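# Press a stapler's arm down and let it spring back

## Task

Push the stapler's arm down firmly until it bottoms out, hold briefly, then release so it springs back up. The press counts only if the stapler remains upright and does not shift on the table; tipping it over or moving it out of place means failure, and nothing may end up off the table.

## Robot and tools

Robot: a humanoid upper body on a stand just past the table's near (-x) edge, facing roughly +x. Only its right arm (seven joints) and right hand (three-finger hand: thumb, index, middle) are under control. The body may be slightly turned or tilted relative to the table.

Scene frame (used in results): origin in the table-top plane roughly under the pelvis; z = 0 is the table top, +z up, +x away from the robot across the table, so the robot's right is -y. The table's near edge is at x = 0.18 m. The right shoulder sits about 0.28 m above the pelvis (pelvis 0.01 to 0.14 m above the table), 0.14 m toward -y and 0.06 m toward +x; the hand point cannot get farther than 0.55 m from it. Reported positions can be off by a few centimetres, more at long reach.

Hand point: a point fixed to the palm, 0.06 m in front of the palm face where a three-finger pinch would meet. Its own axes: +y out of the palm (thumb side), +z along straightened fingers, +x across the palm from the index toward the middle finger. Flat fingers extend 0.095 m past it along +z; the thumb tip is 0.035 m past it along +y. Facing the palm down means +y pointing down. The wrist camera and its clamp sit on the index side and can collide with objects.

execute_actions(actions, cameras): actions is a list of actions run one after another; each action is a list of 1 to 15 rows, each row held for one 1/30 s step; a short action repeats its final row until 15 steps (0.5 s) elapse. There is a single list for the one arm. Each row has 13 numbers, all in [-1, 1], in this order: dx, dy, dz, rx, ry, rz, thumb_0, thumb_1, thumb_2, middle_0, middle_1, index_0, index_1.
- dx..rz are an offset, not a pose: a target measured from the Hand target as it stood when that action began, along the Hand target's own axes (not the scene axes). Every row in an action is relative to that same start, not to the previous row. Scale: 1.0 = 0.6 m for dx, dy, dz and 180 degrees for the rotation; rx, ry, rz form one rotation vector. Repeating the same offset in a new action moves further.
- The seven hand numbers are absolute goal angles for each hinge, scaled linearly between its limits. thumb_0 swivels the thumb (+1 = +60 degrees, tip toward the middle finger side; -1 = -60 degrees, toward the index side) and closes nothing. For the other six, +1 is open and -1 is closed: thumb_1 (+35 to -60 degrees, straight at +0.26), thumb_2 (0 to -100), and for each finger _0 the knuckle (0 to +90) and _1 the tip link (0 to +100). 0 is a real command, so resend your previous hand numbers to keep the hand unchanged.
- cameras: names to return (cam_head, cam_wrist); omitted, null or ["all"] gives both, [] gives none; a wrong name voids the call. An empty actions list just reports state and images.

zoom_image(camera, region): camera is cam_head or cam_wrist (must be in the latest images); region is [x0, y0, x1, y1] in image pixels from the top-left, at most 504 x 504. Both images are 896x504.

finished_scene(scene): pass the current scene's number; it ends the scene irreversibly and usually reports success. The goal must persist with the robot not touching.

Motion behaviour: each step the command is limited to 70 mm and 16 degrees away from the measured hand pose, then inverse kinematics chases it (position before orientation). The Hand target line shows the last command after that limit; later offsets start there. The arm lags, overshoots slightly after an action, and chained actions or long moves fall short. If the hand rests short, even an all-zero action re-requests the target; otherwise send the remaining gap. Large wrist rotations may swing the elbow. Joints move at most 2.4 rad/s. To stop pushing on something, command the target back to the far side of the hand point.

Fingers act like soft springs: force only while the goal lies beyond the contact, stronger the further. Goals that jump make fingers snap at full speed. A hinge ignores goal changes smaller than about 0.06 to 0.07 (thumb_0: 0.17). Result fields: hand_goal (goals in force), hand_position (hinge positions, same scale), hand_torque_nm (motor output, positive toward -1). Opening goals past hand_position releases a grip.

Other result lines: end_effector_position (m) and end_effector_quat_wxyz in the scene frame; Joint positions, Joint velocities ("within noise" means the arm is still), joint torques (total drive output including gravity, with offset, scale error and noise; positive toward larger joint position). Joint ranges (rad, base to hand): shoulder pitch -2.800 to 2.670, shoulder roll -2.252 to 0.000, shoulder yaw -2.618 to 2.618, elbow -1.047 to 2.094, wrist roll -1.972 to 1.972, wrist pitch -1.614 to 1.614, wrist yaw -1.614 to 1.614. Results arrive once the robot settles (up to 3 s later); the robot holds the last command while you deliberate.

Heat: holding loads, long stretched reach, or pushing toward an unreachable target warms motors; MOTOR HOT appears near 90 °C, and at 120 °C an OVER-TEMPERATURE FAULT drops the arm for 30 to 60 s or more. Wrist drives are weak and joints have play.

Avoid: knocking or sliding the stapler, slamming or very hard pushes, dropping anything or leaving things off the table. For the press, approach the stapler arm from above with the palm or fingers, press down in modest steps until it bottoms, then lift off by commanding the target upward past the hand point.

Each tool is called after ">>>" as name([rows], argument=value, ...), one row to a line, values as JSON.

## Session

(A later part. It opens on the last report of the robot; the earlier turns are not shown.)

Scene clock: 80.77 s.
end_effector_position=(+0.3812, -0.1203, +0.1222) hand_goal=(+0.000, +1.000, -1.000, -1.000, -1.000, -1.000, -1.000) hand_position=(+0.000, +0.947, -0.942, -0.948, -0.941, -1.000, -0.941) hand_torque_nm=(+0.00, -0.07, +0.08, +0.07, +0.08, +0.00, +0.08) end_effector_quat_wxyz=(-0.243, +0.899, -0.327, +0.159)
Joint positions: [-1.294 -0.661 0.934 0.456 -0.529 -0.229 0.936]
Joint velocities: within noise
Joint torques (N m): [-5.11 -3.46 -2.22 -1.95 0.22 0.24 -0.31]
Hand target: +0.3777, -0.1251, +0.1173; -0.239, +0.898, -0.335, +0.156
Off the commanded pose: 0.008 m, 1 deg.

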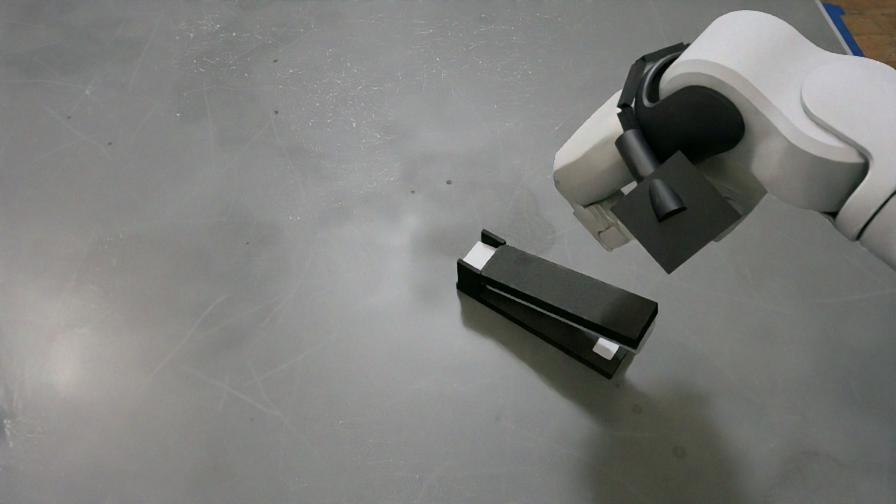

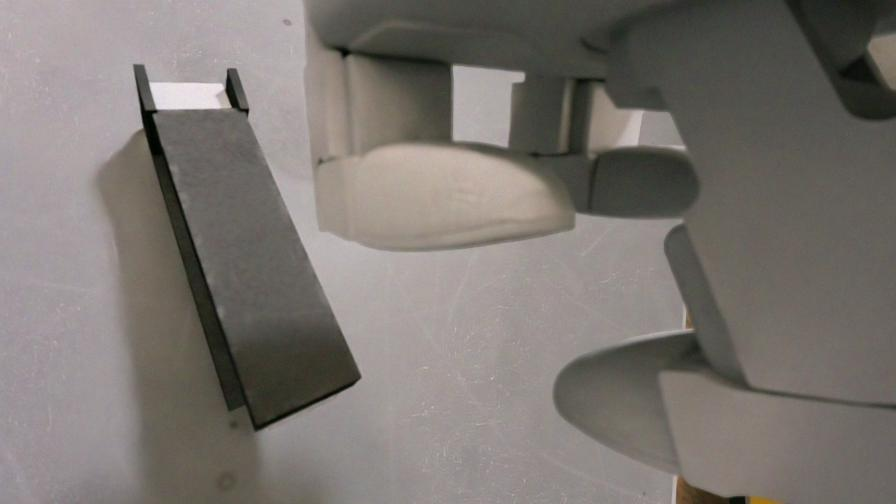

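>>> execute_actions([
  [[-0.009,0.022,0.004,0.015,0,0,0,1,-1,-1,-1,-1,-1],[-0.018,0.045,0.008,0.03,0,0,0,1,-1,-1,-1,-1,-1]],
  [[-0.002,0.01,0.012,0,0,0,0,1,-1,-1,-1,-1,-1],[-0.004,0.02,0.025,0,0,0,0,1,-1,-1,-1,-1,-1],[-0.006,0.029,0.038,0,0,0,0,1,-1,-1,-1,-1,-1]],
  [[-0.003,0.012,0.007,0,0,0,0,1,-1,-1,-1,-1,-1],[-0.006,0.025,0.014,0,0,0,0,1,-1,-1,-1,-1,-1],[-0.0103,0.0377,0.0222,0,0,0,0,1,-1,-1,-1,-1,-1]],
])

>>> zoom_image(camera="cam_head", region=[500, 220, 700, 420])

Scene clock: 87.83 s.
end_effector_position=(+0.3585, -0.1367, +0.0563) hand_goal=(+0.000, +1.000, -1.000, -1.000, -1.000, -1.000, -1.000) hand_position=(+0.000, +0.947, -0.942, -0.948, -0.941, -1.000, -0.941) hand_torque_nm=(+0.00, -0.07, +0.08, +0.07, +0.08, +0.00, +0.08) end_effector_quat_wxyz=(-0.296, +0.878, -0.326, +0.186)
Joint positions: [-1.037 -0.756 0.983 0.308 -0.639 -0.15 0.61]
Joint velocities: within noise
Joint torques (N m): [-4.18 -1.86 -0.78 0.09 -0.02 -0.03 -0.3]
Hand target: +0.3490, -0.1387, +0.0437; -0.281, +0.886, -0.327, +0.172
Off the commanded pose: 0.016 m, 3 deg.

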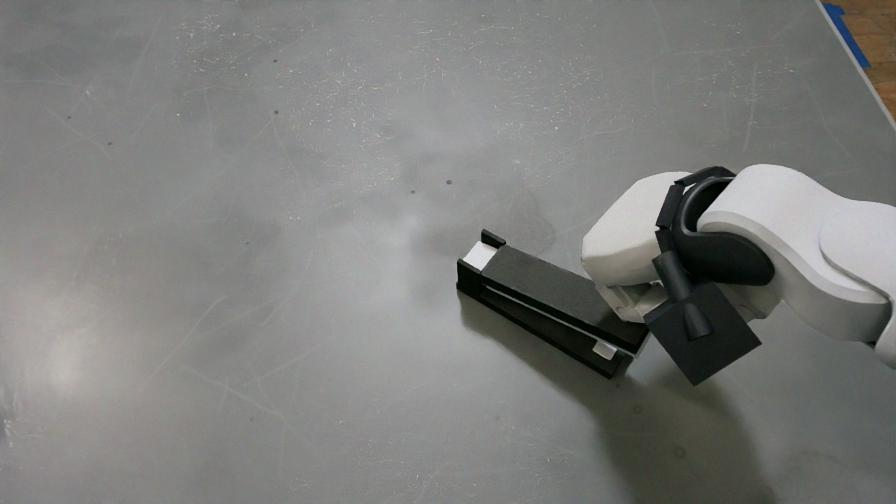

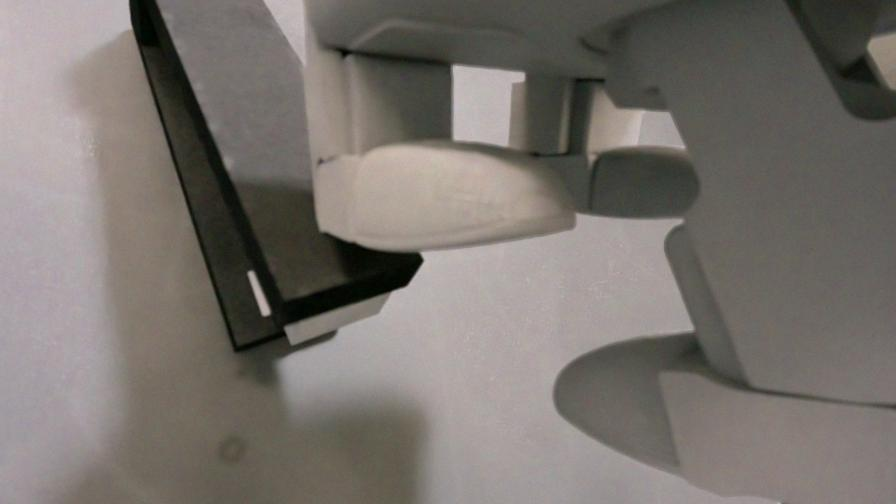

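Scaled by 2.520 from the camera's 896x504 image, which has a finer 1280x720 frame.

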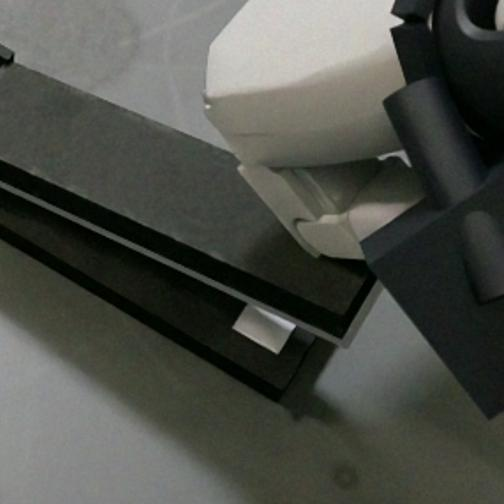

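Good contact, nearer the end. Continue.

>>> execute_actions([
  [[-0.004,0.011,0.006,0,0,0,0,1,-1,-1,-1,-1,-1],[-0.008,0.022,0.011,0,0,0,0,1,-1,-1,-1,-1,-1],[-0.011,0.034,0.017,0,0,0,0,1,-1,-1,-1,-1,-1],[-0.0147,0.0453,0.0223,0,0,0,0,1,-1,-1,-1,-1,-1]],
  [[-0.004,0.011,0.006,0,0,0,0,1,-1,-1,-1,-1,-1],[-0.008,0.022,0.011,0,0,0,0,1,-1,-1,-1,-1,-1],[-0.011,0.034,0.017,0,0,0,0,1,-1,-1,-1,-1,-1],[-0.0147,0.0453,0.0223,0,0,0,0,1,-1,-1,-1,-1,-1]],
  [[-0.003,0.008,0.004,0,0,0,0,1,-1,-1,-1,-1,-1],[-0.006,0.016,0.008,0,0,0,0,1,-1,-1,-1,-1,-1],[-0.01,0.028,0.015,0,0,0,0,1,-1,-1,-1,-1,-1]],
])

>>> zoom_image(camera="cam_head", region=[500, 220, 700, 420])

Scene clock: 91.43 s.
end_effector_position=(+0.3567, -0.1374, +0.0216) hand_goal=(+0.000, +1.000, -1.000, -1.000, -1.000, -1.000, -1.000) hand_position=(+0.000, +0.947, -0.942, -0.948, -0.941, -1.000, -0.941) hand_torque_nm=(+0.00, -0.07, +0.08, +0.07, +0.08, +0.00, +0.08) end_effector_quat_wxyz=(-0.345, +0.857, -0.311, +0.224)
Joint positions: [-0.944 -0.756 1.059 0.336 -0.716 -0.098 0.325]
Joint velocities: within noise
Joint torques (N m): [1.22 -0.51 2.33 3.72 -0.54 0.3 0.74]
Hand target: +0.3148, -0.1536, -0.0305; -0.281, +0.886, -0.327, +0.172
Off the commanded pose: 0.069 m, 10 deg.

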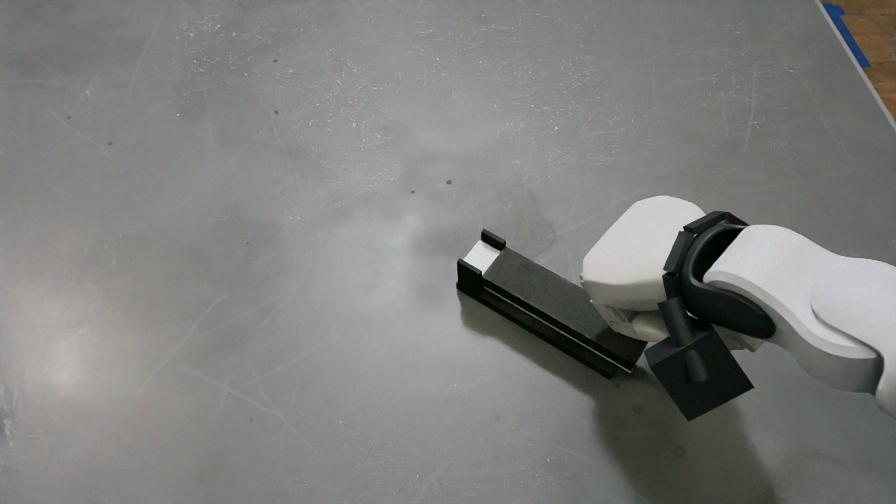

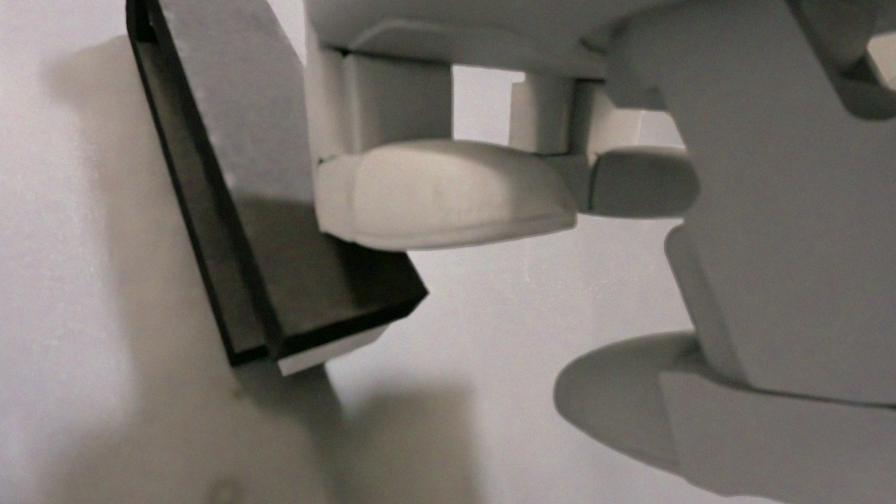

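Scaled by 2.520 from the camera's 896x504 image, which has a finer 1280x720 frame.

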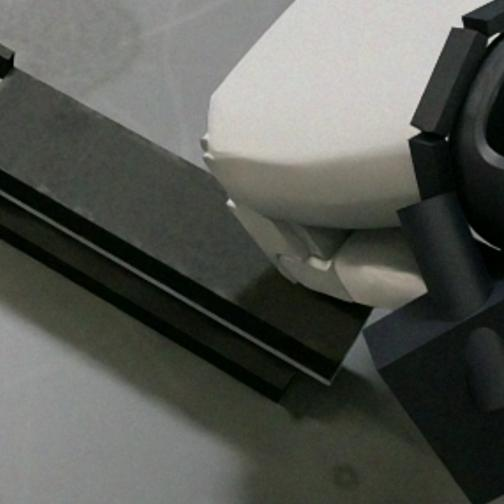

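>>> execute_actions([
  [[0.006,-0.015,-0.003,0,0,0,0,1,-1,-1,-1,-1,-1],[0.012,-0.03,-0.006,0,0,0,0,1,-1,-1,-1,-1,-1],[0.018,-0.045,-0.009,0,0,0,0,1,-1,-1,-1,-1,-1],[0.025,-0.06,-0.012,0,0,0,0,1,-1,-1,-1,-1,-1],[0.031,-0.075,-0.016,0,0,0,0,1,-1,-1,-1,-1,-1],[0.037,-0.09,-0.019,0,0,0,0,1,-1,-1,-1,-1,-1],[0.043,-0.1015,-0.021,0,0,0,0,1,-1,-1,-1,-1,-1]],
  [[0.004,-0.02,-0.026,0,0,0,0,1,-1,-1,-1,-1,-1],[0.008,-0.04,-0.052,0,0,0,0,1,-1,-1,-1,-1,-1],[0.012,-0.06,-0.078,0,0,0,0,1,-1,-1,-1,-1,-1],[0.0163,-0.081,-0.1045,0,0,0,0,1,-1,-1,-1,-1,-1]],
])

>>> finished_scene(scene=2)

Scene clock: 94.93 s.
end_effector_position=(+0.3548, -0.1382, +0.0953) hand_goal=(+0.000, +1.000, -1.000, -1.000, -1.000, -1.000, -1.000) hand_position=(+0.000, +0.947, -0.942, -0.948, -0.941, -1.000, -0.941) hand_torque_nm=(+0.00, -0.07, +0.08, +0.07, +0.08, +0.00, +0.08) end_effector_quat_wxyz=(-0.277, +0.888, -0.326, +0.168)
Joint positions: [-1.137 -0.845 0.999 0.185 -0.502 -0.122 0.766]
Joint velocities: within noise
Joint torques (N m): [-6.21 -3.39 -2.68 -1.81 0.33 0.27 -0.27]
Hand target: +0.3569, -0.1379, +0.0995; -0.281, +0.886, -0.327, +0.172
Off the commanded pose: 0.005 m, 1 deg.

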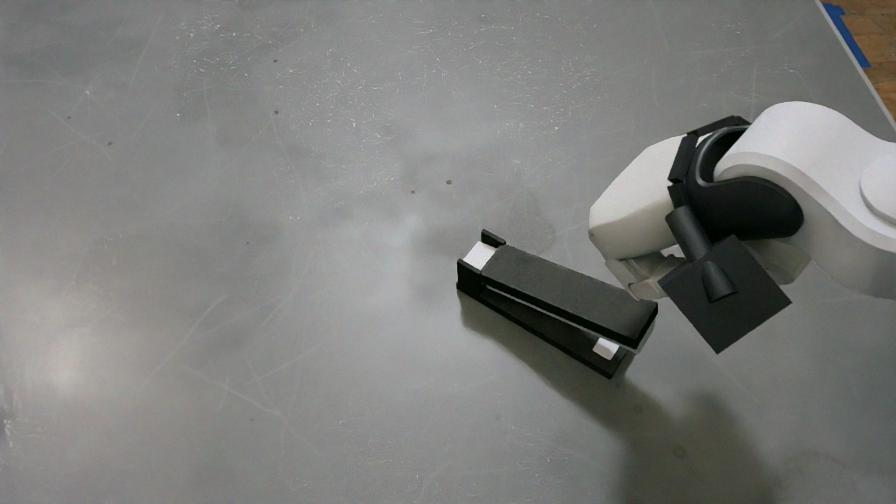

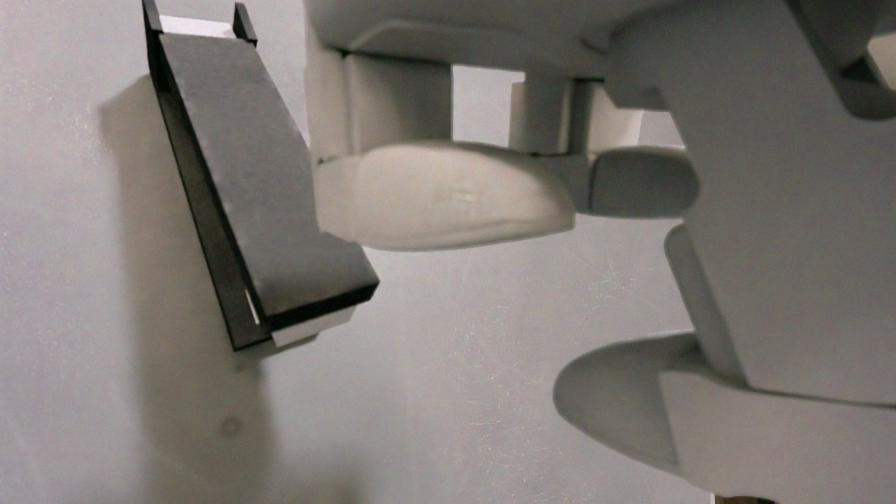

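The scene is finished: the task was done.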